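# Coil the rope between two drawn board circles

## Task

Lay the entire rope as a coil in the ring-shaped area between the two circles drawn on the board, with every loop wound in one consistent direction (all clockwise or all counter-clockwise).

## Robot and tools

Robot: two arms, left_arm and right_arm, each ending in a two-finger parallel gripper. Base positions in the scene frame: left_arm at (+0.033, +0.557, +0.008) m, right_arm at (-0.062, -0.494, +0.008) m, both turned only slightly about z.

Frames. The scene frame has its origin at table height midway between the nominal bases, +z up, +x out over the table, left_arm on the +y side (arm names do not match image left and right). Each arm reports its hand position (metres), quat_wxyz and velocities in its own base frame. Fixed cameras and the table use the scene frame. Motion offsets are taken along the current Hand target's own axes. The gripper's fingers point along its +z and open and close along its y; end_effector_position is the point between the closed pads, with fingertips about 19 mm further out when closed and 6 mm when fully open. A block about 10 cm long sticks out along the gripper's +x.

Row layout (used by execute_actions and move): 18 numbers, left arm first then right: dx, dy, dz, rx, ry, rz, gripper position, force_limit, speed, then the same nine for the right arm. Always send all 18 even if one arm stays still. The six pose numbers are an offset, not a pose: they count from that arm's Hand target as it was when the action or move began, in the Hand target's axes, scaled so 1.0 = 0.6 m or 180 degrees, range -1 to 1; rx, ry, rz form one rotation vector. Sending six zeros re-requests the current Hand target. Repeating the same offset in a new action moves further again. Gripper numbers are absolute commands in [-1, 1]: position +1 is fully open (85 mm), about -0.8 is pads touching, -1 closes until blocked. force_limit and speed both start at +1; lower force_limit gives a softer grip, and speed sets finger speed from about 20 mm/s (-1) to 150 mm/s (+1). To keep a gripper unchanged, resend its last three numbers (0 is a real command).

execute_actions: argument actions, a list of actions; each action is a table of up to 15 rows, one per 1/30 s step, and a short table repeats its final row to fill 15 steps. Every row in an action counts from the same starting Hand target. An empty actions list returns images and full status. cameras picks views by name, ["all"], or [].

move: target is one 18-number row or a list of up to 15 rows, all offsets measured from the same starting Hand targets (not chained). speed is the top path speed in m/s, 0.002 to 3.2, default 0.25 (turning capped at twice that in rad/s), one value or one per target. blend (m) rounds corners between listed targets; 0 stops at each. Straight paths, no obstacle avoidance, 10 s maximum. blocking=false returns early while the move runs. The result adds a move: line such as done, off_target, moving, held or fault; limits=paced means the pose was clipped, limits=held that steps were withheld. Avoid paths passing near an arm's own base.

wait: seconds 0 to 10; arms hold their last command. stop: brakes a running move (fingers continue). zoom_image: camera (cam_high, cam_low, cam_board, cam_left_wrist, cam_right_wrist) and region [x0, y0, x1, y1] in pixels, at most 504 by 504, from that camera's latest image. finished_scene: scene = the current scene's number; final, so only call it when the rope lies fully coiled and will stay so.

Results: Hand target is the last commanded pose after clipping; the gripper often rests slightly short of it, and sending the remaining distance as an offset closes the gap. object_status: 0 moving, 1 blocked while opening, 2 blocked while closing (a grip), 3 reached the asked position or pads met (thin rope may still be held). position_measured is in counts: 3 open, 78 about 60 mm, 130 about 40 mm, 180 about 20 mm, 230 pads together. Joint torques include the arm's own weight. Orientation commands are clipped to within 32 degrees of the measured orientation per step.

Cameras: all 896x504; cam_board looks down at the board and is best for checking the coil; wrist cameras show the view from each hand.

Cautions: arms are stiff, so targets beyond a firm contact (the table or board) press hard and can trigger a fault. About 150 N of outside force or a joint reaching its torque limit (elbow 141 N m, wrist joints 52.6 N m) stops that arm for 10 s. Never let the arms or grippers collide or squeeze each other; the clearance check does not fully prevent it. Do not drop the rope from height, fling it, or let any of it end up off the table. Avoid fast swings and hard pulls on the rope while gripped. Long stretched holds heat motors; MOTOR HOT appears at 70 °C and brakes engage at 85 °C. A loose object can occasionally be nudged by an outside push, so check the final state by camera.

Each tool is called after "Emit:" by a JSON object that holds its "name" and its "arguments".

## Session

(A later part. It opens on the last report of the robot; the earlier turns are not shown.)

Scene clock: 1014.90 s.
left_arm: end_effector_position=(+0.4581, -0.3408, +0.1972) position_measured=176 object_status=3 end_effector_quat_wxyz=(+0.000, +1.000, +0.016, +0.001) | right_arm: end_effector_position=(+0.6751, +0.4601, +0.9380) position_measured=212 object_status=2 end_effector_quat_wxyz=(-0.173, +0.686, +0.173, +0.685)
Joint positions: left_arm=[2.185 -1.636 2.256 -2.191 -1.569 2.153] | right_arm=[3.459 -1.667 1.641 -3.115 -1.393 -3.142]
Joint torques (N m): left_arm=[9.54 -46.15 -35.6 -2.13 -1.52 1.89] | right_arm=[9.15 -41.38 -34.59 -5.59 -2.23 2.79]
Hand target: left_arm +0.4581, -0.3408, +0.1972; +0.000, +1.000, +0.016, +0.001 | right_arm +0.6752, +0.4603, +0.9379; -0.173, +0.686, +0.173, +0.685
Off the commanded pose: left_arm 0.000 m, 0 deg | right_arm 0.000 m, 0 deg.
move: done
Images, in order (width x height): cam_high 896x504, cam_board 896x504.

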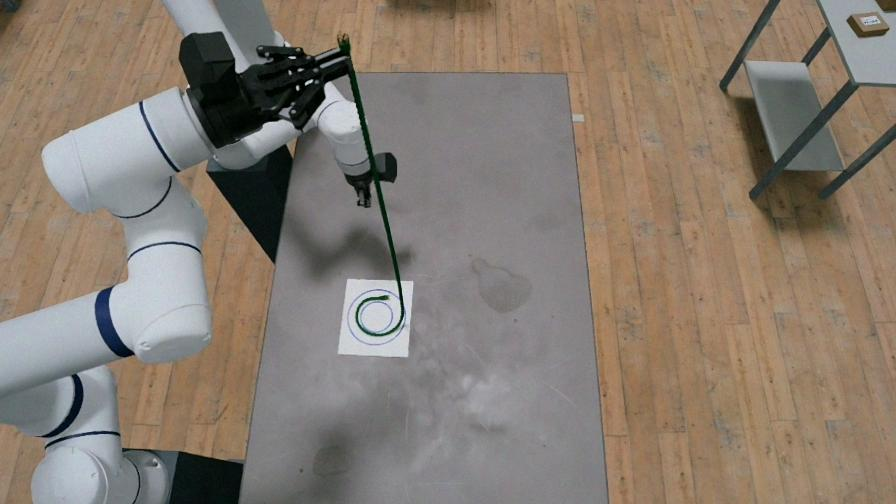

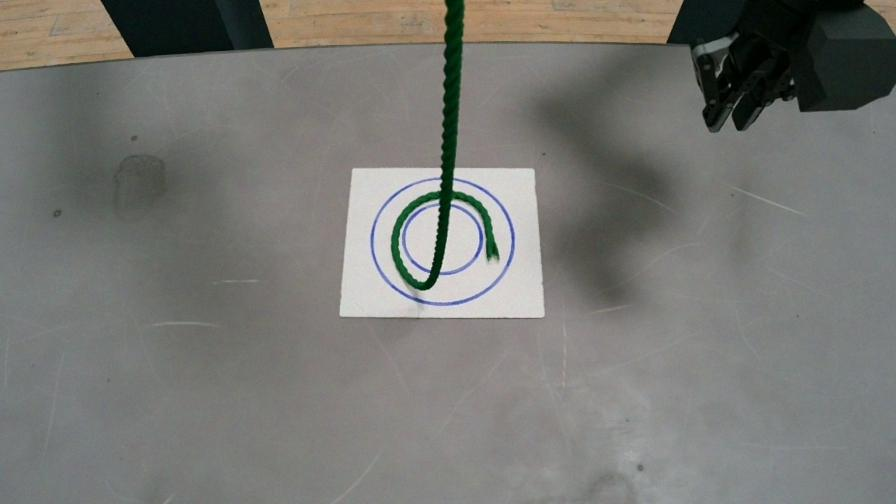

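Emit:
{"name": "move", "arguments": {"target": [[0,-0.05,-0.0167,0,0,0,-0.376,-1,-1,-0.0263,-0.0308,0.0117,0,0,0,-1,-1,-1],[0,-0.1,-0.0333,0,0,0,-0.376,-1,-1,-0.0532,-0.0642,0.0155,0,0,0,-1,-1,-1],[0,-0.15,-0.05,0,0,0,-0.376,-1,-1,-0.0807,-0.0982,0.0108,0,0,0,-1,-1,-1],[0,-0.2,-0.0667,0,0,0,-0.376,-1,-1,-0.1087,-0.1300,-0.0027,0,0,0,-1,-1,-1],[0,-0.25,-0.0833,0,0,0,-0.376,-1,-1,-0.1373,-0.1580,-0.0240,0,0,0,-1,-1,-1]], "speed": 0.045, "blend": 0.006, "cameras": ["cam_board"]}}

Emit:
{"name": "zoom_image", "arguments": {"camera": "cam_board", "region": [320, 150, 570, 330]}}

Scene clock: 1048.83 s.
left_arm: end_effector_position=(+0.4533, -0.1911, +0.2473) position_measured=176 object_status=3 end_effector_quat_wxyz=(+0.000, +1.000, +0.016, +0.001) | right_arm: end_effector_position=(+0.6175, +0.5368, +0.8556) position_measured=212 object_status=2 end_effector_quat_wxyz=(-0.173, +0.686, +0.173, +0.685)
Joint positions: left_arm=[2.373 -1.848 2.32 -2.043 -1.569 2.34] | right_arm=[3.639 -1.645 1.766 -3.261 -1.573 -3.142]
Joint torques (N m): left_arm=[11.02 -33.45 -40 -1.92 -0.15 1.8] | right_arm=[10.88 -95.27 -34.85 -5.63 -2.76 4.33]
Hand target: left_arm +0.4532, -0.1909, +0.2473; +0.000, +1.000, +0.016, +0.001 | right_arm +0.6174, +0.5368, +0.8555; -0.173, +0.686, +0.173, +0.685
Off the commanded pose: left_arm 0.000 m, 0 deg | right_arm 0.000 m, 0 deg.
move: done
Images, in order (width x height): cam_board 896x504.

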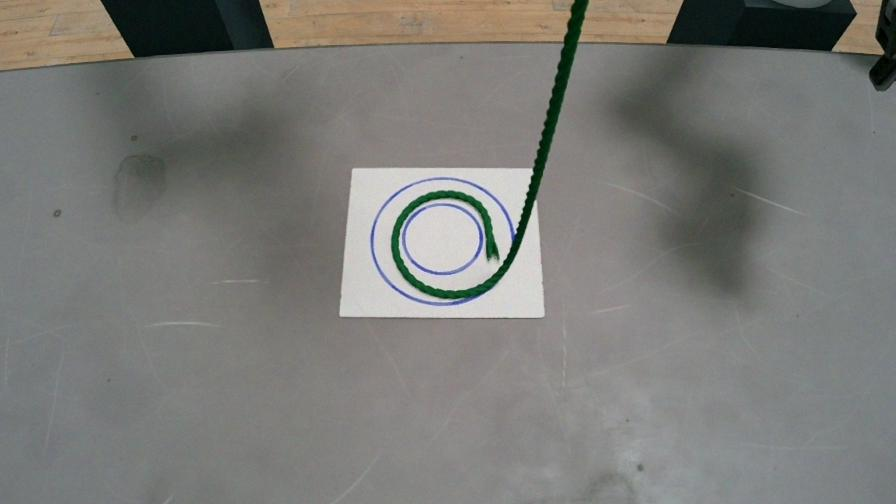

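Scaled by 2.016.

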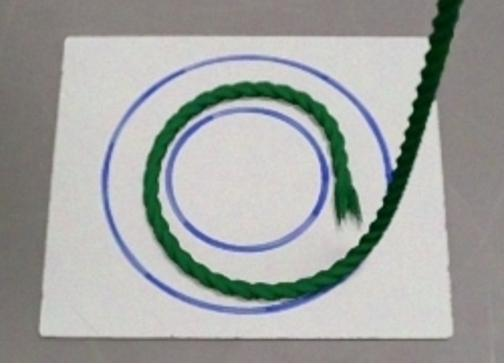

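Emit:
{"name": "move", "arguments": {"target": [[0,0,0,0,0,0,-0.376,-1,-1,-0.0392,-0.0213,-0.0362,0,0,0,-1,-1,-1],[0,0,0,0,0,0,-0.376,-1,-1,-0.0688,-0.0340,-0.0720,0,0,0,-1,-1,-1],[0,0,0,0,0,0,-0.376,-1,-1,-0.0985,-0.0372,-0.1095,0,0,0,-1,-1,-1],[0,0,0,0,0,0,-0.376,-1,-1,-0.1282,-0.0310,-0.1462,0,0,0,-1,-1,-1]], "speed": 0.045, "blend": 0.006, "cameras": ["cam_board"]}}

Emit:
{"name": "zoom_image", "arguments": {"camera": "cam_board", "region": [320, 150, 570, 330]}}

Scene clock: 1082.57 s.
left_arm: end_effector_position=(+0.4532, -0.1909, +0.2473) position_measured=176 object_status=3 end_effector_quat_wxyz=(+0.000, +1.000, +0.016, +0.001) | right_arm: end_effector_position=(+0.5314, +0.5115, +0.7787) position_measured=212 object_status=2 end_effector_quat_wxyz=(-0.173, +0.686, +0.173, +0.685)
Joint positions: left_arm=[2.373 -1.848 2.32 -2.043 -1.569 2.34] | right_arm=[3.683 -1.755 1.997 -3.383 -1.617 -3.142]
Joint torques (N m): left_arm=[9.35 -32.02 -40.84 -2.3 -1.46 1.88] | right_arm=[-5.89 -75.95 -33.53 -6.01 3.69 3.95]
Hand target: left_arm +0.4532, -0.1909, +0.2473; +0.000, +1.000, +0.016, +0.001 | right_arm +0.5313, +0.5115, +0.7786; -0.173, +0.686, +0.173, +0.685
Off the commanded pose: left_arm 0.000 m, 0 deg | right_arm 0.000 m, 0 deg.
move: done
Images, in order (width x height): cam_board 896x504.

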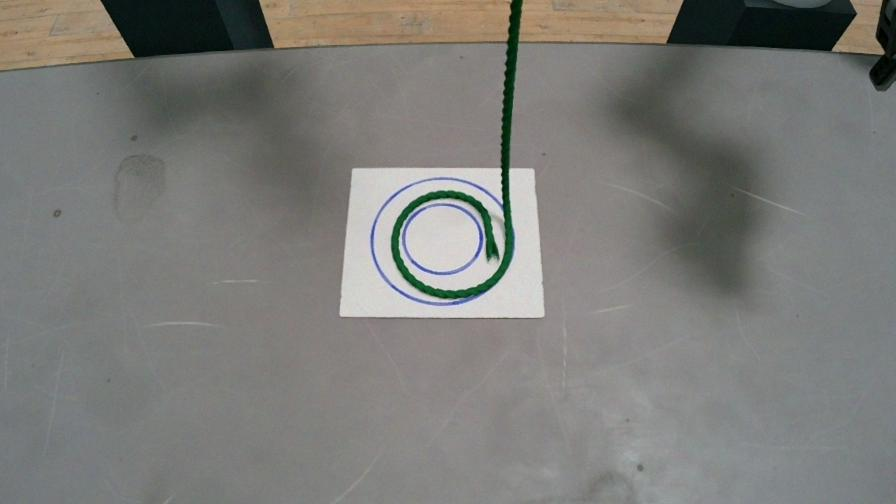

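Scaled by 2.016.

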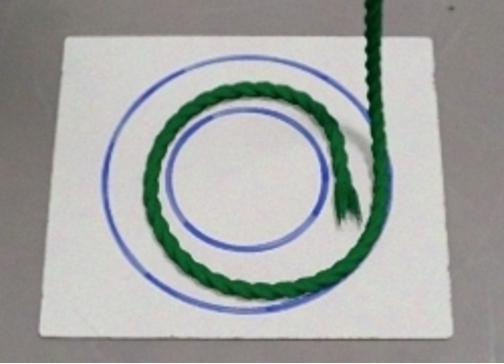

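Emit:
{"name": "move", "arguments": {"target": [[0,0,0,0,0,0,-0.376,-1,-1,0.2292,0.1600,0.1718,0,0,0,-1,-1,-1],[0,0,0,0,0,0,-0.376,-1,-1,0.2023,0.1258,0.1745,0,0,0,-1,-1,-1],[0,0,0,0,0,0,-0.376,-1,-1,0.1750,0.0923,0.1698,0,0,0,-1,-1,-1],[0,0,0,0,0,0,-0.376,-1,-1,0.1470,0.0608,0.1568,0,0,0,-1,-1,-1],[0,0,0,0,0,0,-0.376,-1,-1,0.1183,0.0330,0.1358,0,0,0,-1,-1,-1]], "speed": [0.08,0.045,0.045,0.045,0.045], "blend": 0.006, "cameras": ["cam_board"]}}

Emit:
{"name": "zoom_image", "arguments": {"camera": "cam_board", "region": [320, 150, 570, 330]}}

Scene clock: 1141.80 s.
left_arm: end_effector_position=(+0.4532, -0.1909, +0.2473) position_measured=176 object_status=3 end_effector_quat_wxyz=(+0.000, +1.000, +0.016, +0.001) | right_arm: end_effector_position=(+0.6126, +0.5327, +0.8497) position_measured=212 object_status=2 end_effector_quat_wxyz=(-0.173, +0.686, +0.173, +0.685)
Joint positions: left_arm=[2.373 -1.848 2.32 -2.043 -1.569 2.34] | right_arm=[3.637 -1.655 1.785 -3.271 -1.571 -3.142]
Joint torques (N m): left_arm=[9.04 -31.98 -42.24 -2.1 -1.61 1.72] | right_arm=[11.23 -95.44 -34.92 -5.72 -2.54 4.17]
Hand target: left_arm +0.4532, -0.1909, +0.2473; +0.000, +1.000, +0.016, +0.001 | right_arm +0.6125, +0.5328, +0.8496; -0.173, +0.686, +0.173, +0.685
Off the commanded pose: left_arm 0.000 m, 0 deg | right_arm 0.000 m, 0 deg.
move: done
Images, in order (width x height): cam_board 896x504.

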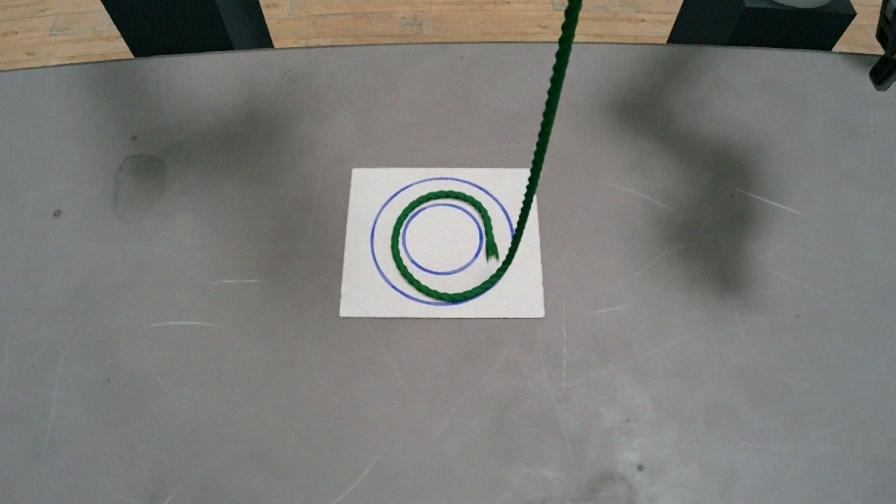

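Scaled by 2.016.

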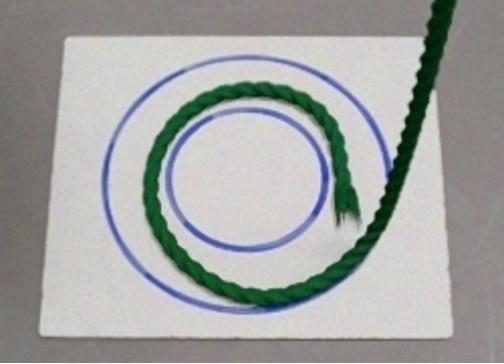

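Emit:
{"name": "move", "arguments": {"target": [[0,0,0,0,0,0,-0.376,-1,-1,0.1913,0.1962,-0.0295,0,0,0,-1,-1,-1],[0,0,0,0,0,0,-0.376,-1,-1,0.1658,0.1752,-0.0053,0,0,0,-1,-1,-1],[0,0,0,0,0,0,-0.376,-1,-1,0.1398,0.1487,0.0132,0,0,0,-1,-1,-1],[0,0,0,0,0,0,-0.376,-1,-1,0.1133,0.1187,0.0248,0,0,0,-1,-1,-1],[0,0,0,0,0,0,-0.376,-1,-1,0.0862,0.0858,0.0290,0,0,0,-1,-1,-1],[0,0,0,0,0,0,-0.376,-1,-1,0.0583,0.0527,0.0247,0,0,0,-1,-1,-1]], "speed": [0.08,0.045,0.045,0.045,0.045,0.045], "blend": 0.006, "cameras": ["cam_board"]}}

Emit:
{"name": "zoom_image", "arguments": {"camera": "cam_board", "region": [320, 150, 570, 330]}}

Scene clock: 1236.53 s.
left_arm: end_effector_position=(+0.4532, -0.1909, +0.2473) position_measured=176 object_status=3 end_effector_quat_wxyz=(+0.000, +1.000, +0.016, +0.001) | right_arm: end_effector_position=(+0.6406, +0.5119, +0.8846) position_measured=212 object_status=2 end_effector_quat_wxyz=(-0.173, +0.686, +0.173, +0.685)
Joint positions: left_arm=[2.373 -1.848 2.32 -2.043 -1.569 2.34] | right_arm=[3.577 -1.652 1.721 -3.21 -1.511 -3.142]
Joint torques (N m): left_arm=[9.65 -31.68 -44.51 -2.25 -1.57 1.85] | right_arm=[10.26 -46.56 -35.73 -5.87 -2.86 3.21]
Hand target: left_arm +0.4532, -0.1909, +0.2473; +0.000, +1.000, +0.016, +0.001 | right_arm +0.6406, +0.5120, +0.8846; -0.173, +0.686, +0.173, +0.685
Off the commanded pose: left_arm 0.000 m, 0 deg | right_arm 0.000 m, 0 deg.
move: done
Images, in order (width x height): cam_board 896x504.

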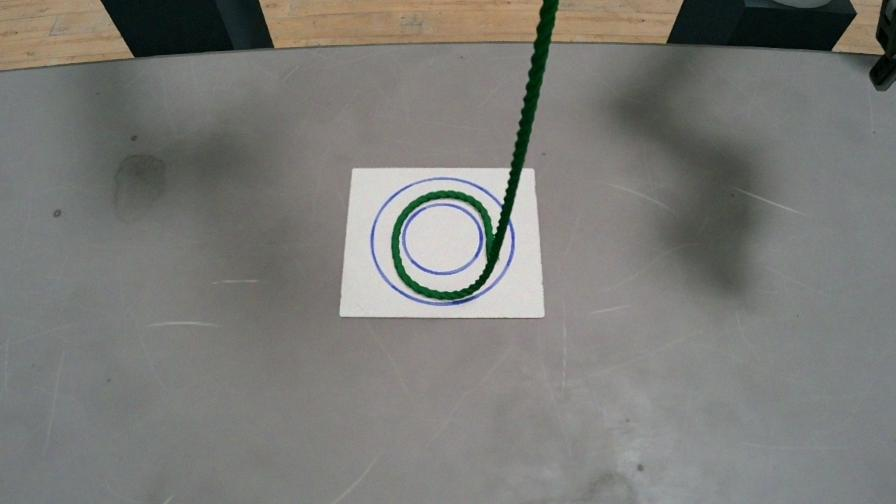

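Scaled by 2.016.

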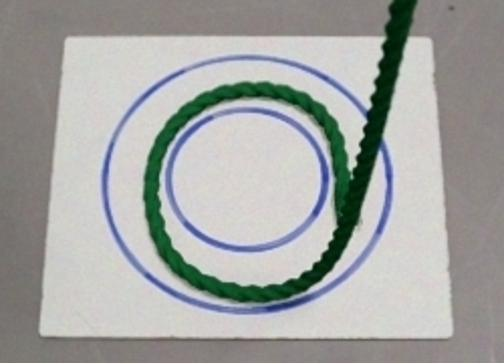

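Emit:
{"name": "move", "arguments": {"target": [[0,0,0,0,0,0,-0.376,-1,-1,-0.0285,-0.0285,-0.0088,0,0,0,-1,-1,-1],[0,0,0,0,0,0,-0.376,-1,-1,-0.0575,-0.0562,-0.0302,0,0,0,-1,-1,-1],[0,0,0,0,0,0,-0.376,-1,-1,-0.0870,-0.0778,-0.0582,0,0,0,-1,-1,-1],[0,0,0,0,0,0,-0.376,-1,-1,-0.1168,-0.0918,-0.0910,0,0,0,-1,-1,-1]], "speed": 0.045, "blend": 0.006, "cameras": ["cam_board"]}}

Emit:
{"name": "zoom_image", "arguments": {"camera": "cam_board", "region": [320, 150, 570, 330]}}

Scene clock: 1257.53 s.
left_arm: end_effector_position=(+0.4532, -0.1909, +0.2473) position_measured=176 object_status=3 end_effector_quat_wxyz=(+0.000, +1.000, +0.016, +0.001) | right_arm: end_effector_position=(+0.5664, +0.5345, +0.8146) position_measured=212 object_status=2 end_effector_quat_wxyz=(-0.173, +0.686, +0.173, +0.685)
Joint positions: left_arm=[2.373 -1.848 2.32 -2.043 -1.569 2.34] | right_arm=[3.686 -1.696 1.884 -3.328 -1.62 -3.142]
Joint torques (N m): left_arm=[8.23 -31.7 -45.61 -2.12 -1.67 1.85] | right_arm=[11.55 -86.54 -34.34 -5.59 -2.64 4.31]
Hand target: left_arm +0.4532, -0.1909, +0.2473; +0.000, +1.000, +0.016, +0.001 | right_arm +0.5663, +0.5345, +0.8145; -0.173, +0.686, +0.173, +0.685
Off the commanded pose: left_arm 0.000 m, 0 deg | right_arm 0.000 m, 0 deg.
move: done
Images, in order (width x height): cam_board 896x504.

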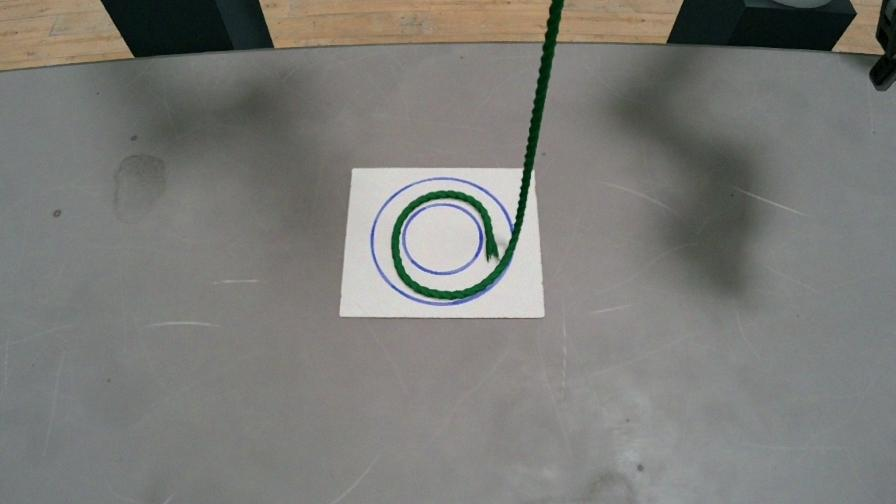

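Scaled by 2.016.

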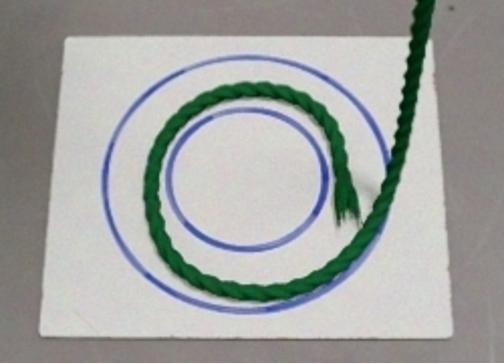

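Emit:
{"name": "move", "arguments": {"target": [[0,0,0,0,0,0,-0.376,-1,-1,-0.0302,0.0004,-0.0407,0,0,0,-1,-1,-1],[0,0,0,0,0,0,-0.376,-1,-1,-0.0600,0.0082,-0.0762,0,0,0,-1,-1,-1],[0,0,0,0,0,0,-0.376,-1,-1,-0.0892,0.0234,-0.1080,0,0,0,-1,-1,-1],[0,0,0,0,0,0,-0.376,-1,-1,-0.1185,0.0463,-0.1347,0,0,0,-1,-1,-1]], "speed": 0.045, "blend": 0.006, "cameras": ["cam_board"]}}

Emit:
{"name": "zoom_image", "arguments": {"camera": "cam_board", "region": [320, 150, 570, 330]}}

Scene clock: 1300.50 s.
left_arm: end_effector_position=(+0.4532, -0.1909, +0.2473) position_measured=176 object_status=3 end_effector_quat_wxyz=(+0.000, +1.000, +0.016, +0.001) | right_arm: end_effector_position=(+0.5084, +0.4717, +0.7435) position_measured=212 object_status=2 end_effector_quat_wxyz=(-0.173, +0.686, +0.173, +0.685)
Joint positions: left_arm=[2.373 -1.848 2.32 -2.043 -1.569 2.34] | right_arm=[3.627 -1.826 2.115 -3.429 -1.561 -3.142]
Joint torques (N m): left_arm=[7.47 -31.25 -46.93 -2.24 -1.51 1.64] | right_arm=[-4.3 -65.8 -33.43 -5.68 4.19 0.26]
Hand target: left_arm +0.4532, -0.1909, +0.2473; +0.000, +1.000, +0.016, +0.001 | right_arm +0.5084, +0.4716, +0.7435; -0.173, +0.686, +0.173, +0.685
Off the commanded pose: left_arm 0.000 m, 0 deg | right_arm 0.000 m, 0 deg.
move: done
Images, in order (width x height): cam_board 896x504.

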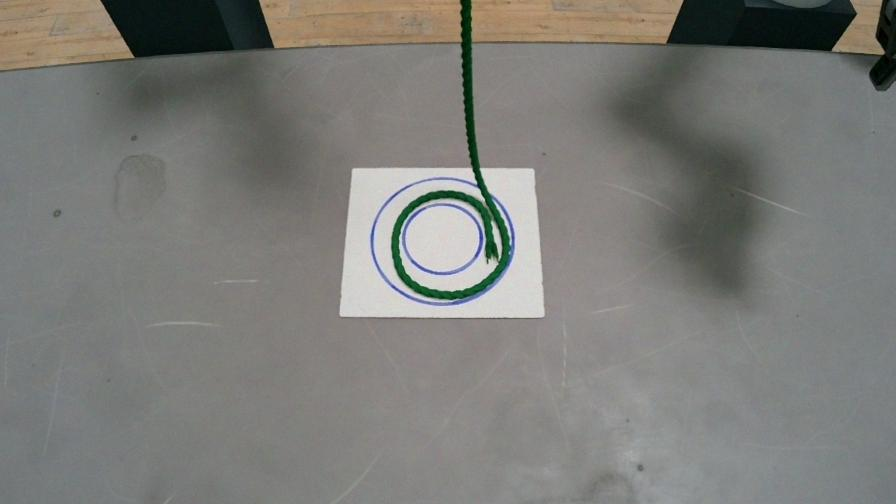

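Scaled by 2.016.

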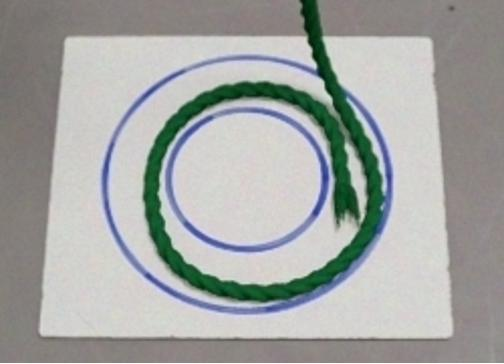

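Emit:
{"name": "move", "arguments": {"target": [[0,0,0,0,0,0,-0.376,-1,-1,-0.0293,0.0288,-0.0200,0,0,0,-1,-1,-1],[0,0,0,0,0,0,-0.376,-1,-1,-0.0585,0.0608,-0.0330,0,0,0,-1,-1,-1],[0,0,0,0,0,0,-0.376,-1,-1,-0.0878,0.0955,-0.0375,0,0,0,-1,-1,-1]], "speed": 0.045, "blend": 0.006, "cameras": ["cam_board"]}}

Emit:
{"name": "zoom_image", "arguments": {"camera": "cam_board", "region": [320, 150, 570, 330]}}

Scene clock: 1316.50 s.
left_arm: end_effector_position=(+0.4532, -0.1909, +0.2473) position_measured=176 object_status=3 end_effector_quat_wxyz=(+0.000, +1.000, +0.016, +0.001) | right_arm: end_effector_position=(+0.5157, +0.4106, +0.6909) position_measured=212 object_status=2 end_effector_quat_wxyz=(-0.173, +0.686, +0.173, +0.685)
Joint positions: left_arm=[2.373 -1.848 2.32 -2.043 -1.569 2.34] | right_arm=[3.466 -1.879 2.248 -3.51 -1.4 -3.142]
Joint torques (N m): left_arm=[8.72 -31.64 -47.1 -2.22 -1.59 1.76] | right_arm=[-4.46 -57.9 -31.8 -5.4 4.36 -0.7]
Hand target: left_arm +0.4532, -0.1909, +0.2473; +0.000, +1.000, +0.016, +0.001 | right_arm +0.5158, +0.4105, +0.6908; -0.173, +0.686, +0.173, +0.685
Off the commanded pose: left_arm 0.000 m, 0 deg | right_arm 0.000 m, 0 deg.
move: done
Images, in order (width x height): cam_board 896x504.

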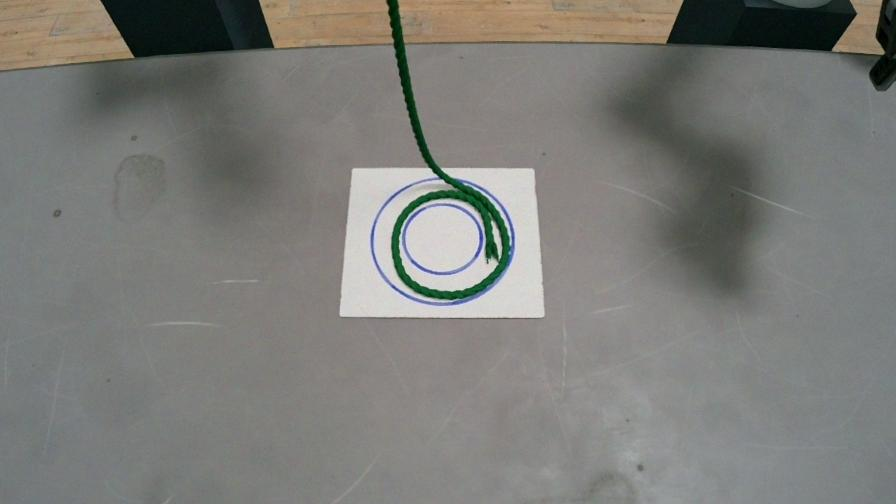

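Scaled by 2.016.

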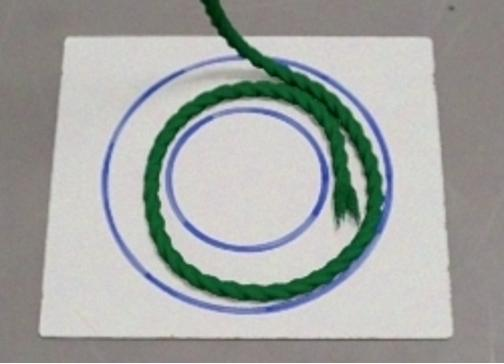

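Emit:
{"name": "move", "arguments": {"target": [[0,0,0,0,0,0,-0.376,-1,-1,-0.0292,0.0355,0.0060,0,0,0,-1,-1,-1],[0,0,0,0,0,0,-0.376,-1,-1,-0.0583,0.0682,0.0212,0,0,0,-1,-1,-1],[0,0,0,0,0,0,-0.376,-1,-1,-0.0877,0.0958,0.0440,0,0,0,-1,-1,-1]], "speed": 0.045, "blend": 0.006, "cameras": ["cam_board"]}}

Emit:
{"name": "zoom_image", "arguments": {"camera": "cam_board", "region": [320, 150, 570, 330]}}

Scene clock: 1333.13 s.
left_arm: end_effector_position=(+0.4532, -0.1909, +0.2473) position_measured=176 object_status=3 end_effector_quat_wxyz=(+0.000, +1.000, +0.016, +0.001) | right_arm: end_effector_position=(+0.5662, +0.3725, +0.6382) position_measured=212 object_status=2 end_effector_quat_wxyz=(-0.173, +0.686, +0.173, +0.685)
Joint positions: left_arm=[2.373 -1.848 2.32 -2.043 -1.569 2.34] | right_arm=[3.326 -1.804 2.299 -3.635 -1.26 -3.142]
Joint torques (N m): left_arm=[7.46 -32.04 -46.74 -2.07 -1.62 1.79] | right_arm=[-7.16 -10.27 -29.95 -5.21 3.79 0.25]
Hand target: left_arm +0.4532, -0.1909, +0.2473; +0.000, +1.000, +0.016, +0.001 | right_arm +0.5663, +0.3725, +0.6382; -0.173, +0.686, +0.173, +0.685
Off the commanded pose: left_arm 0.000 m, 0 deg | right_arm 0.000 m, 0 deg.
move: done
Images, in order (width x height): cam_board 896x504.

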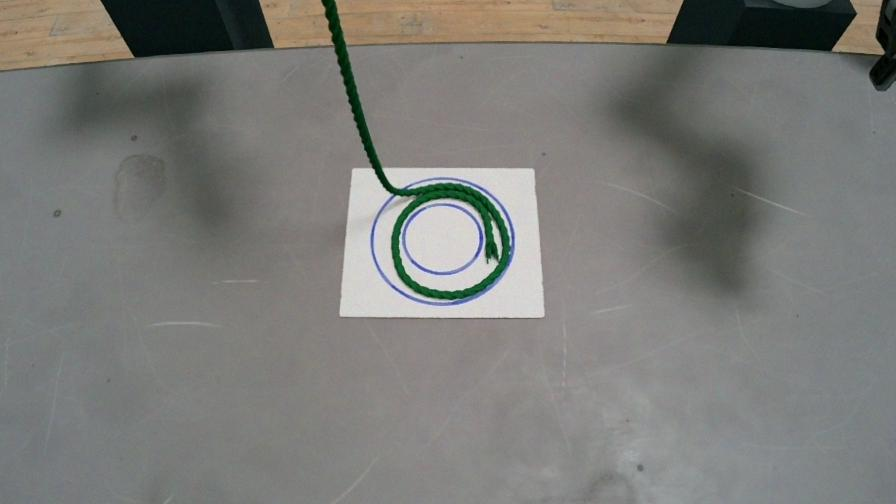

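Scaled by 2.016.

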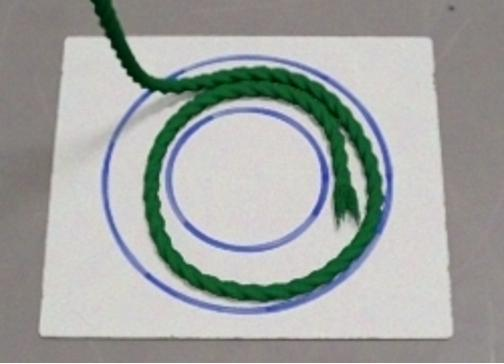

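Emit:
{"name": "move", "arguments": {"target": [[0,0,0,0,0,0,-0.376,-1,-1,-0.0375,0.0202,0.0308,0,0,0,-1,-1,-1],[0,0,0,0,0,0,-0.376,-1,-1,-0.0668,0.0322,0.0643,0,0,0,-1,-1,-1],[0,0,0,0,0,0,-0.376,-1,-1,-0.0960,0.0338,0.1007,0,0,0,-1,-1,-1]], "speed": 0.045, "blend": 0.006, "cameras": ["cam_board"]}}

Emit:
{"name": "zoom_image", "arguments": {"camera": "cam_board", "region": [320, 150, 570, 330]}}

Scene clock: 1373.07 s.
left_arm: end_effector_position=(+0.4532, -0.1909, +0.2473) position_measured=176 object_status=3 end_effector_quat_wxyz=(+0.000, +1.000, +0.016, +0.001) | right_arm: end_effector_position=(+0.6290, +0.3833, +0.5806) position_measured=212 object_status=2 end_effector_quat_wxyz=(-0.173, +0.686, +0.173, +0.685)
Joint positions: left_arm=[2.373 -1.848 2.32 -2.043 -1.569 2.34] | right_arm=[3.324 -1.622 2.27 -3.788 -1.258 -3.142]
Joint torques (N m): left_arm=[8.32 -31.54 -46.96 -2.28 -1.44 1.77] | right_arm=[11.04 -33.11 -47.22 -5.35 -2.4 1.84]
Hand target: left_arm +0.4532, -0.1909, +0.2473; +0.000, +1.000, +0.016, +0.001 | right_arm +0.6291, +0.3833, +0.5805; -0.173, +0.686, +0.173, +0.685
Off the commanded pose: left_arm 0.000 m, 0 deg | right_arm 0.000 m, 0 deg.
move: done
Images, in order (width x height): cam_board 896x504.

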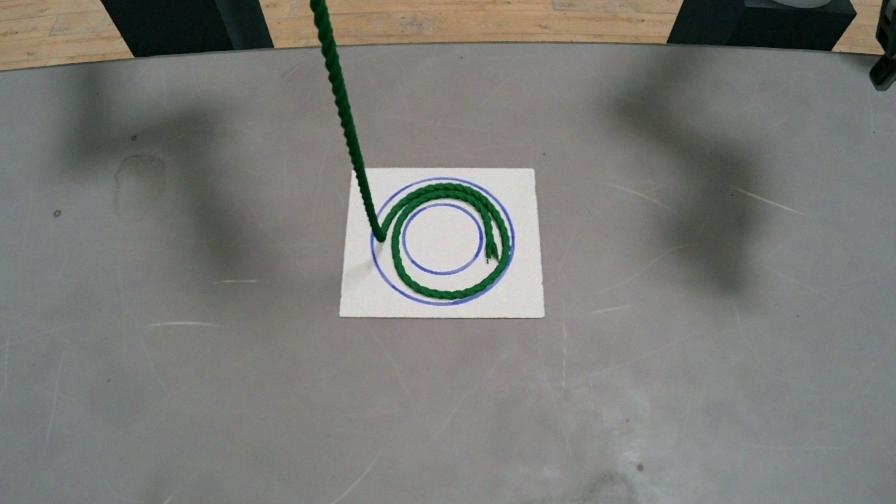

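Scaled by 2.016.

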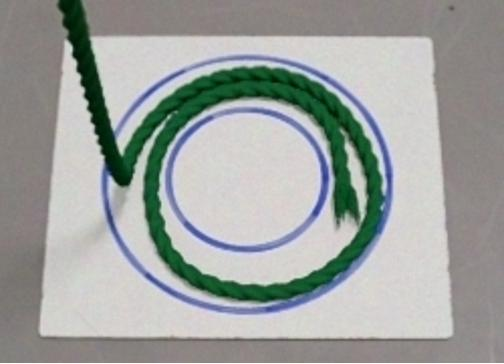

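Emit:
{"name": "move", "arguments": {"target": [[0,0,0,0,0,0,-0.376,-1,-1,-0.0287,-0.0121,0.0327,0,0,0,-1,-1,-1],[0,0,0,0,0,0,-0.376,-1,-1,-0.0565,-0.0322,0.0632,0,0,0,-1,-1,-1],[0,0,0,0,0,0,-0.376,-1,-1,-0.0832,-0.0597,0.0857,0,0,0,-1,-1,-1]], "speed": 0.045, "blend": 0.006, "cameras": ["cam_board"]}}

Emit:
{"name": "zoom_image", "arguments": {"camera": "cam_board", "region": [320, 150, 570, 330]}}

Scene clock: 1399.30 s.
left_arm: end_effector_position=(+0.4532, -0.1909, +0.2473) position_measured=176 object_status=3 end_effector_quat_wxyz=(+0.000, +1.000, +0.016, +0.001) | right_arm: end_effector_position=(+0.6572, +0.4391, +0.5307) position_measured=212 object_status=2 end_effector_quat_wxyz=(-0.173, +0.686, +0.173, +0.685)
Joint positions: left_arm=[2.373 -1.848 2.32 -2.043 -1.569 2.34] | right_arm=[3.429 -1.461 2.217 -3.896 -1.363 -3.142]
Joint torques (N m): left_arm=[7.99 -30.41 -46.86 -2.29 -1.56 1.79] | right_arm=[12.18 -49.55 -42.68 -5.4 -2.58 2.74]
Hand target: left_arm +0.4532, -0.1909, +0.2473; +0.000, +1.000, +0.016, +0.001 | right_arm +0.6572, +0.4392, +0.5306; -0.173, +0.686, +0.173, +0.685
Off the commanded pose: left_arm 0.000 m, 0 deg | right_arm 0.000 m, 0 deg.
move: done
Images, in order (width x height): cam_board 896x504.

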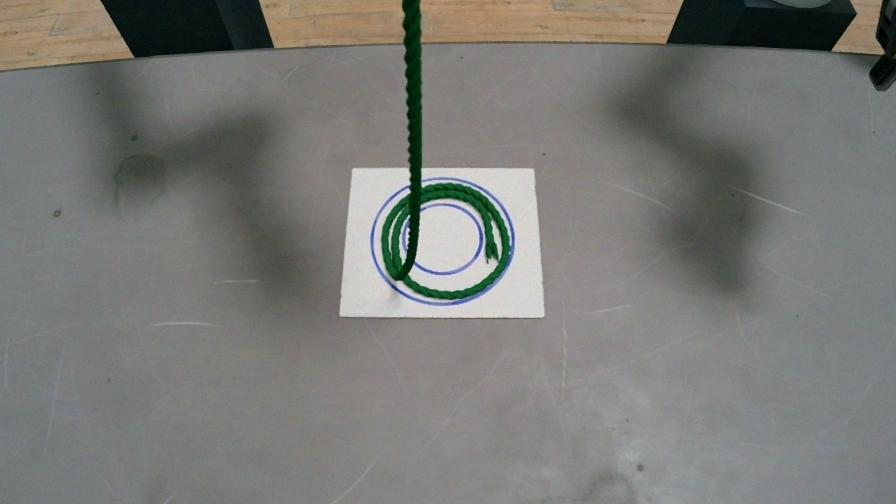

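Scaled by 2.016.

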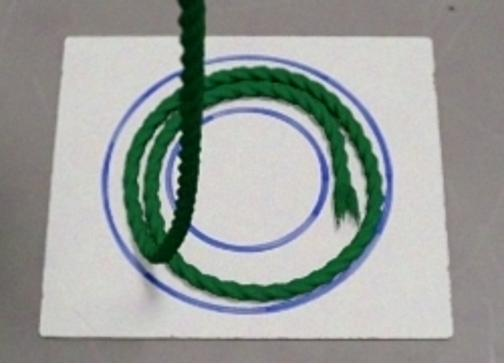

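Emit:
{"name": "move", "arguments": {"target": [[0,0,0,0,0,0,-0.376,-1,-1,-0.0258,-0.0295,0.0150,0,0,0,-1,-1,-1],[0,0,0,0,0,0,-0.376,-1,-1,-0.0510,-0.0600,0.0218,0,0,0,-1,-1,-1],[0,0,0,0,0,0,-0.376,-1,-1,-0.0758,-0.0900,0.0220,0,0,0,-1,-1,-1],[0,0,0,0,0,0,-0.376,-1,-1,-0.1007,-0.1170,0.0153,0,0,0,-1,-1,-1]], "speed": 0.045, "blend": 0.006, "cameras": ["cam_board","cam_high"]}}

Emit:
{"name": "zoom_image", "arguments": {"camera": "cam_board", "region": [320, 150, 570, 330]}}

Scene clock: 1419.17 s.
left_arm: end_effector_position=(+0.4532, -0.1909, +0.2473) position_measured=176 object_status=3 end_effector_quat_wxyz=(+0.000, +1.000, +0.016, +0.001) | right_arm: end_effector_position=(+0.6320, +0.5053, +0.4702) position_measured=212 object_status=2 end_effector_quat_wxyz=(-0.173, +0.686, +0.173, +0.685)
Joint positions: left_arm=[2.373 -1.848 2.32 -2.043 -1.569 2.34] | right_arm=[3.572 -1.337 2.213 -4.017 -1.506 -3.142]
Joint torques (N m): left_arm=[6.74 -31.18 -46.63 -2.34 -1.47 1.88] | right_arm=[12.36 -61.99 -19.35 -5.66 -3.17 3.26]
Hand target: left_arm +0.4532, -0.1909, +0.2473; +0.000, +1.000, +0.016, +0.001 | right_arm +0.6319, +0.5053, +0.4701; -0.173, +0.686, +0.173, +0.685
Off the commanded pose: left_arm 0.000 m, 0 deg | right_arm 0.000 m, 0 deg.
move: done
Images, in order (width x height): cam_high 896x504, cam_board 896x504.

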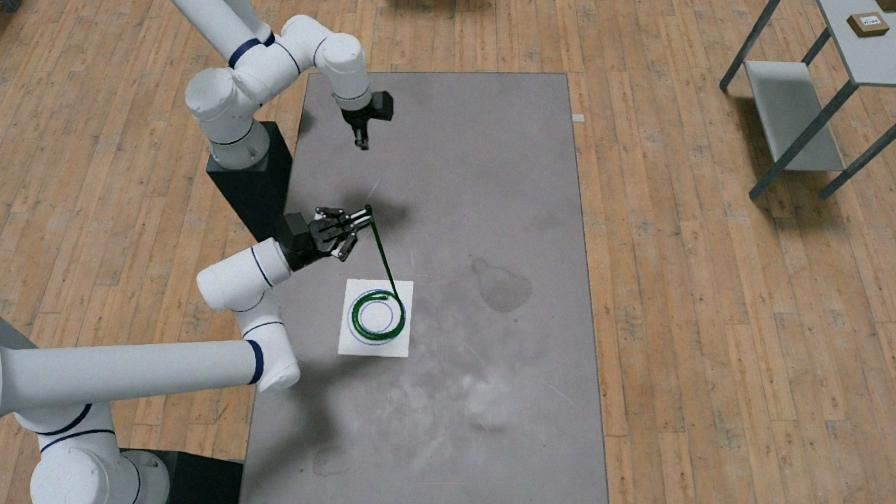

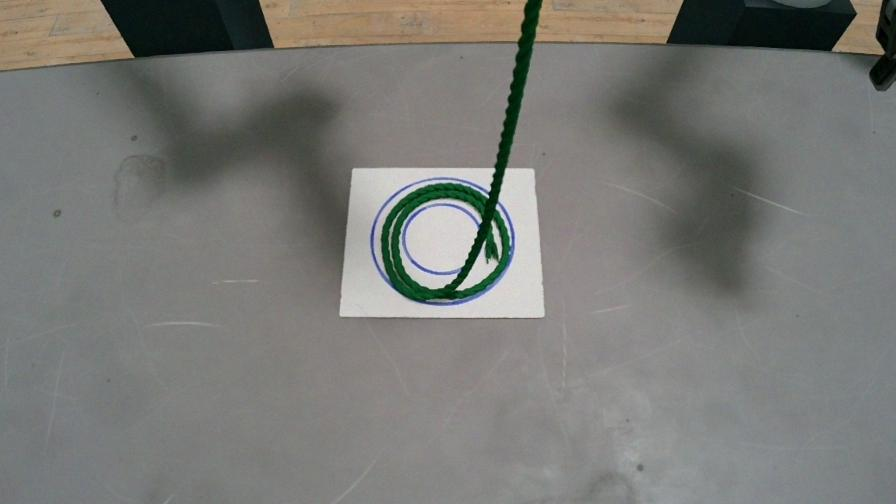

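Scaled by 2.016.

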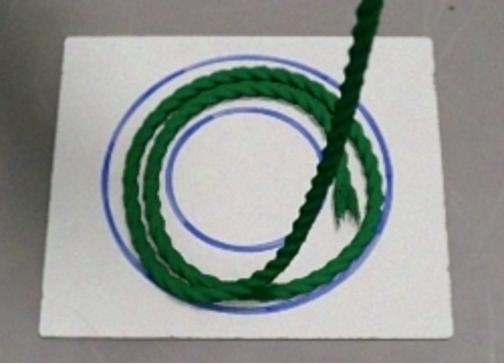

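Emit:
{"name": "zoom_image", "arguments": {"camera": "cam_board", "region": [370, 200, 530, 320]}}

Emit:
{"name": "zoom_image", "arguments": {"camera": "cam_high", "region": [330, 270, 420, 360]}}

Scaled by 3.150.

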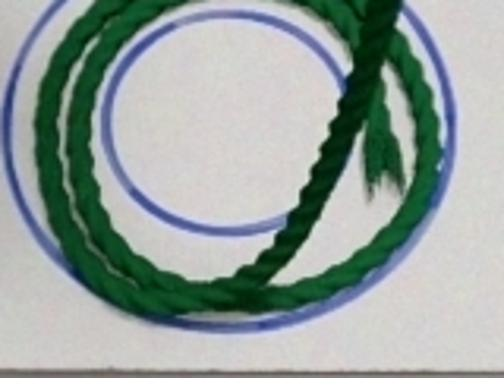

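Scaled by 5.600.

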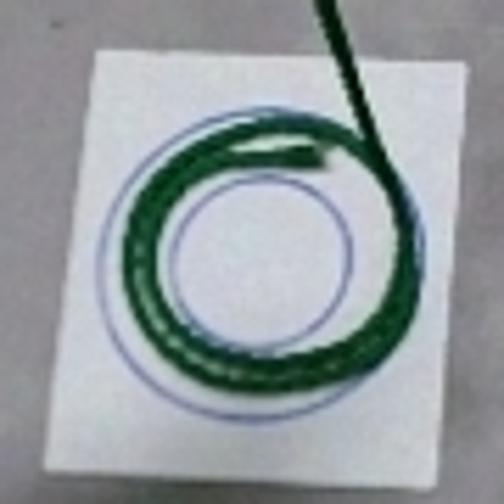

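Emit:
{"name": "move", "arguments": {"target": [[0,0,0,0,0,0,-0.376,-1,-1,-0.0247,-0.0265,-0.0143,0,0,0,-1,-1,-1],[0,0,0,0,0,0,-0.376,-1,-1,-0.0500,-0.0492,-0.0320,0,0,0,-1,-1,-1],[0,0,0,0,0,0,-0.376,-1,-1,-0.0762,-0.0675,-0.0553,0,0,0,-1,-1,-1]], "speed": 0.045, "blend": 0.006, "cameras": ["cam_board"]}}

Emit:
{"name": "zoom_image", "arguments": {"camera": "cam_board", "region": [350, 160, 550, 320]}}

Scene clock: 1450.87 s.
left_arm: end_effector_position=(+0.4532, -0.1909, +0.2473) position_measured=176 object_status=3 end_effector_quat_wxyz=(+0.000, +1.000, +0.016, +0.001) | right_arm: end_effector_position=(+0.5836, +0.5252, +0.4245) position_measured=212 object_status=2 end_effector_quat_wxyz=(-0.173, +0.686, +0.173, +0.685)
Joint positions: left_arm=[2.373 -1.848 2.32 -2.043 -1.569 2.34] | right_arm=[3.652 -1.285 2.272 -4.128 -1.586 -3.142]
Joint torques (N m): left_arm=[6.9 -31.55 -46.79 -2.15 -1.52 1.8] | right_arm=[8.67 -62.47 -18.12 -5.68 -2.6 3.99]
Hand target: left_arm +0.4532, -0.1909, +0.2473; +0.000, +1.000, +0.016, +0.001 | right_arm +0.5835, +0.5252, +0.4244; -0.173, +0.686, +0.173, +0.685
Off the commanded pose: left_arm 0.000 m, 0 deg | right_arm 0.000 m, 0 deg.
move: done
Images, in order (width x height): cam_board 896x504.

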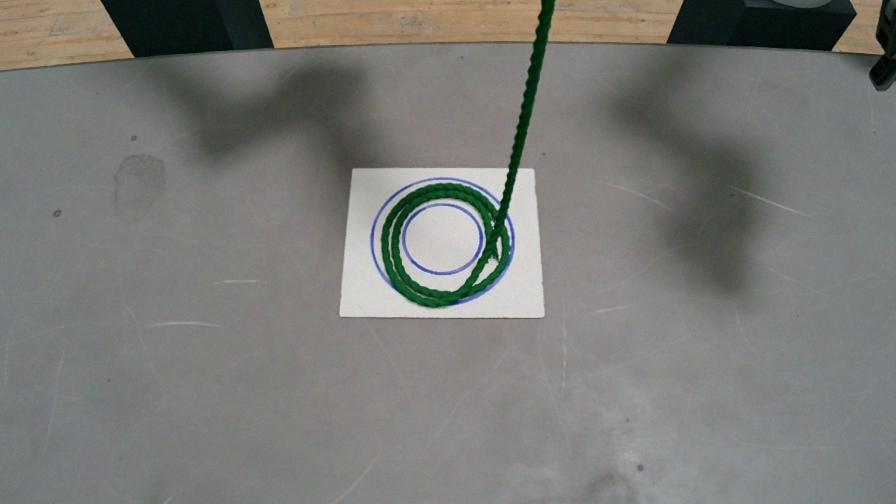

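Scaled by 2.520.

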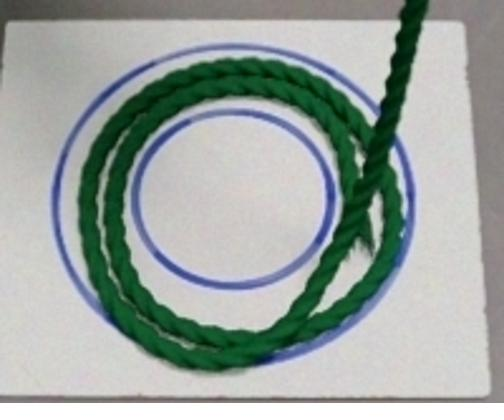

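Emit:
{"name": "move", "arguments": {"target": [[0,0,0,0,0,0,-0.376,-1,-1,0.2603,0.2443,-0.0452,0,0,0,-1,-1,-1],[0,0,0,0,0,0,-0.376,-1,-1,0.2323,0.2100,-0.0182,0,0,0,-1,-1,-1],[0,0,0,0,0,0,-0.376,-1,-1,0.2043,0.1900,0.0080,0,0,0,-1,-1,-1],[0,0,0,0,0,0,-0.376,-1,-1,0.1782,0.1678,0.0280,0,0,0,-1,-1,-1]], "speed": [0.08,0.045,0.045,0.045], "blend": 0.006, "cameras": ["cam_board"]}}

Emit:
{"name": "zoom_image", "arguments": {"camera": "cam_board", "region": [350, 160, 550, 320]}}

Scene clock: 1495.10 s.
left_arm: end_effector_position=(+0.4532, -0.1909, +0.2473) position_measured=176 object_status=3 end_effector_quat_wxyz=(+0.000, +1.000, +0.016, +0.001) | right_arm: end_effector_position=(+0.6461, +0.4445, +0.5314) position_measured=212 object_status=2 end_effector_quat_wxyz=(-0.173, +0.686, +0.173, +0.685)
Joint positions: left_arm=[2.373 -1.848 2.32 -2.043 -1.569 2.34] | right_arm=[3.447 -1.471 2.226 -3.896 -1.381 -3.142]
Joint torques (N m): left_arm=[7.41 -31.05 -46.92 -2.17 -1.38 1.72] | right_arm=[10.61 -46.58 -42.69 -5.27 -2.04 2.99]
Hand target: left_arm +0.4532, -0.1909, +0.2473; +0.000, +1.000, +0.016, +0.001 | right_arm +0.6462, +0.4446, +0.5314; -0.173, +0.686, +0.173, +0.685
Off the commanded pose: left_arm 0.000 m, 0 deg | right_arm 0.000 m, 0 deg.
move: done
Images, in order (width x height): cam_board 896x504.

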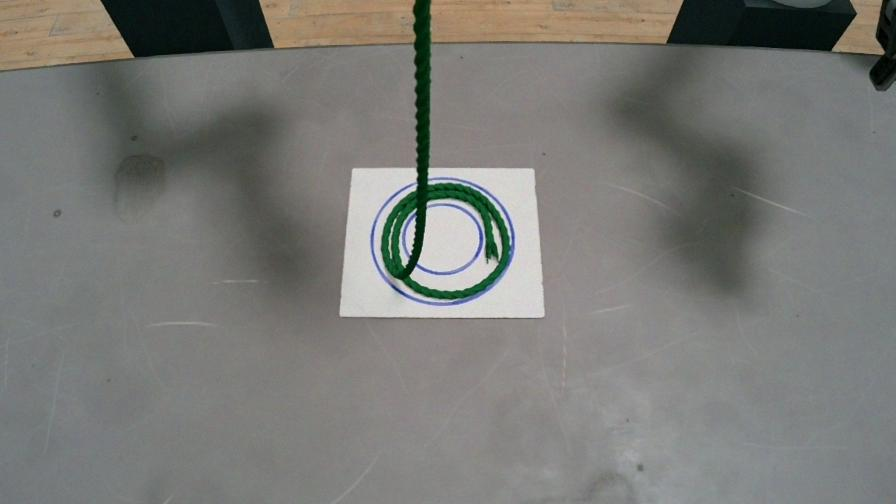

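Scaled by 2.520.

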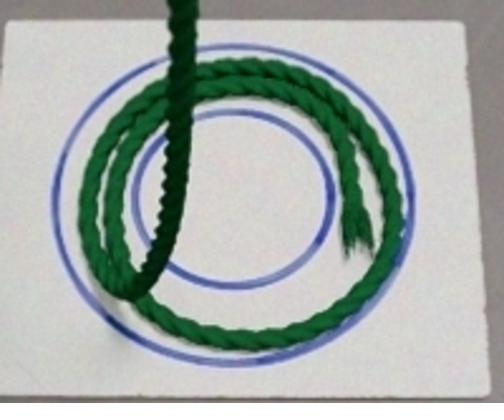

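Emit:
{"name": "move", "arguments": {"target": [[0,0,0,0,0,0,-0.376,-1,-1,-0.0248,-0.0208,0.0163,0,0,0,-1,-1,-1],[0,0,0,0,0,0,-0.376,-1,-1,-0.0487,-0.0475,0.0247,0,0,0,-1,-1,-1],[0,0,0,0,0,0,-0.376,-1,-1,-0.0723,-0.0762,0.0257,0,0,0,-1,-1,-1]], "speed": 0.045, "blend": 0.006, "cameras": ["cam_board"]}}

Emit:
{"name": "zoom_image", "arguments": {"camera": "cam_board", "region": [350, 160, 550, 320]}}

Scene clock: 1508.73 s.
left_arm: end_effector_position=(+0.4532, -0.1909, +0.2473) position_measured=176 object_status=3 end_effector_quat_wxyz=(+0.000, +1.000, +0.016, +0.001) | right_arm: end_effector_position=(+0.6380, +0.4921, +0.4881) position_measured=212 object_status=2 end_effector_quat_wxyz=(-0.173, +0.686, +0.173, +0.685)
Joint positions: left_arm=[2.373 -1.848 2.32 -2.043 -1.569 2.34] | right_arm=[3.543 -1.371 2.211 -3.982 -1.477 -3.142]
Joint torques (N m): left_arm=[7.27 -31.36 -46.41 -2.36 -1.39 1.83] | right_arm=[11.71 -57.23 -21.28 -5.88 -2.4 2.99]
Hand target: left_arm +0.4532, -0.1909, +0.2473; +0.000, +1.000, +0.016, +0.001 | right_arm +0.6380, +0.4922, +0.4880; -0.173, +0.686, +0.173, +0.685
Off the commanded pose: left_arm 0.000 m, 0 deg | right_arm 0.000 m, 0 deg.
move: done
Images, in order (width x height): cam_board 896x504.

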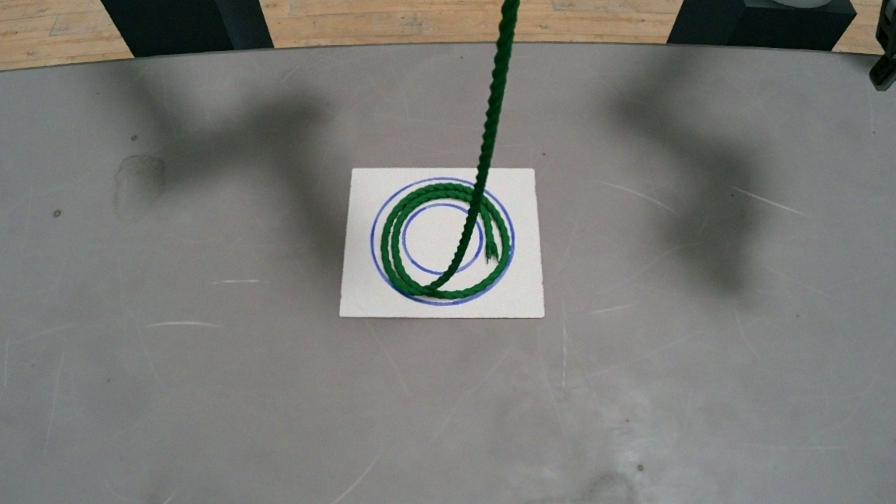

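Scaled by 2.520.

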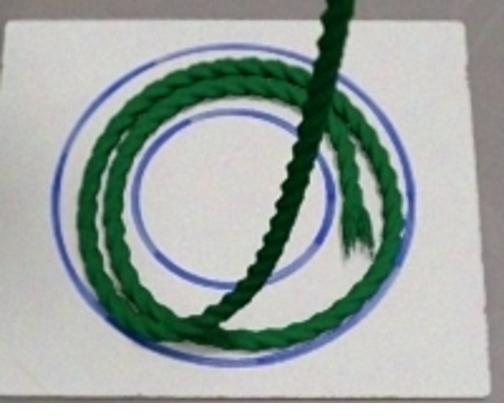

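Emit:
{"name": "move", "arguments": {"target": [[0,0,0,0,0,0,-0.376,-1,-1,-0.0237,-0.0282,-0.0073,0,0,0,-1,-1,-1],[0,0,0,0,0,0,-0.376,-1,-1,-0.0475,-0.0518,-0.0198,0,0,0,-1,-1,-1],[0,0,0,0,0,0,-0.376,-1,-1,-0.0720,-0.0737,-0.0362,0,0,0,-1,-1,-1]], "speed": 0.045, "blend": 0.006, "cameras": ["cam_board"]}}

Emit:
{"name": "zoom_image", "arguments": {"camera": "cam_board", "region": [350, 160, 550, 320]}}

Scene clock: 1526.60 s.
left_arm: end_effector_position=(+0.4532, -0.1909, +0.2473) position_measured=176 object_status=3 end_effector_quat_wxyz=(+0.000, +1.000, +0.016, +0.001) | right_arm: end_effector_position=(+0.5979, +0.5207, +0.4449) position_measured=212 object_status=2 end_effector_quat_wxyz=(-0.173, +0.686, +0.173, +0.685)
Joint positions: left_arm=[2.373 -1.848 2.32 -2.043 -1.569 2.34] | right_arm=[3.63 -1.313 2.251 -4.079 -1.564 -3.142]
Joint torques (N m): left_arm=[6.55 -31.86 -46.67 -2.2 -1.44 1.73] | right_arm=[9.2 -64.42 -17.73 -5.78 -2.52 3.51]
Hand target: left_arm +0.4532, -0.1909, +0.2473; +0.000, +1.000, +0.016, +0.001 | right_arm +0.5978, +0.5207, +0.4448; -0.173, +0.686, +0.173, +0.685
Off the commanded pose: left_arm 0.000 m, 0 deg | right_arm 0.000 m, 0 deg.
move: done
Images, in order (width x height): cam_board 896x504.

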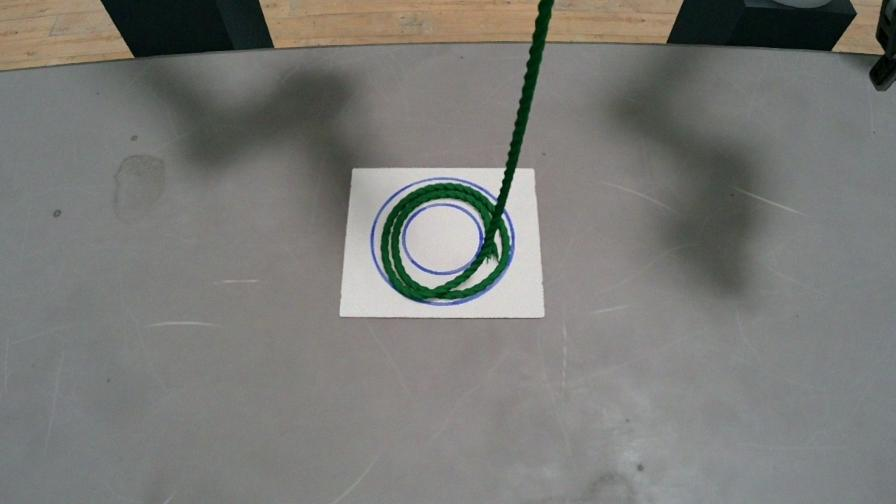

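Scaled by 2.520.

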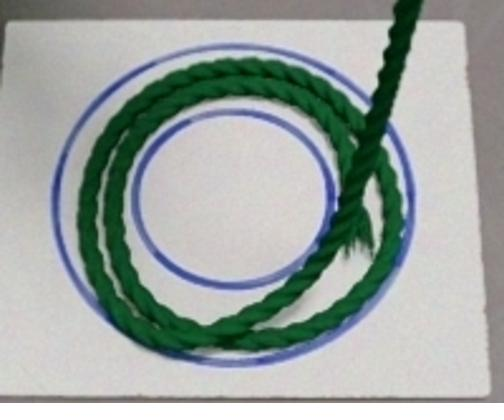

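Emit:
{"name": "zoom_image", "arguments": {"camera": "cam_board", "region": [380, 250, 500, 315]}}

Scaled by 4.200.

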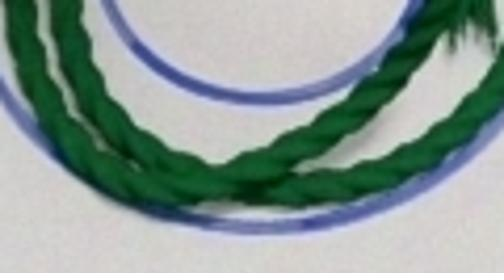

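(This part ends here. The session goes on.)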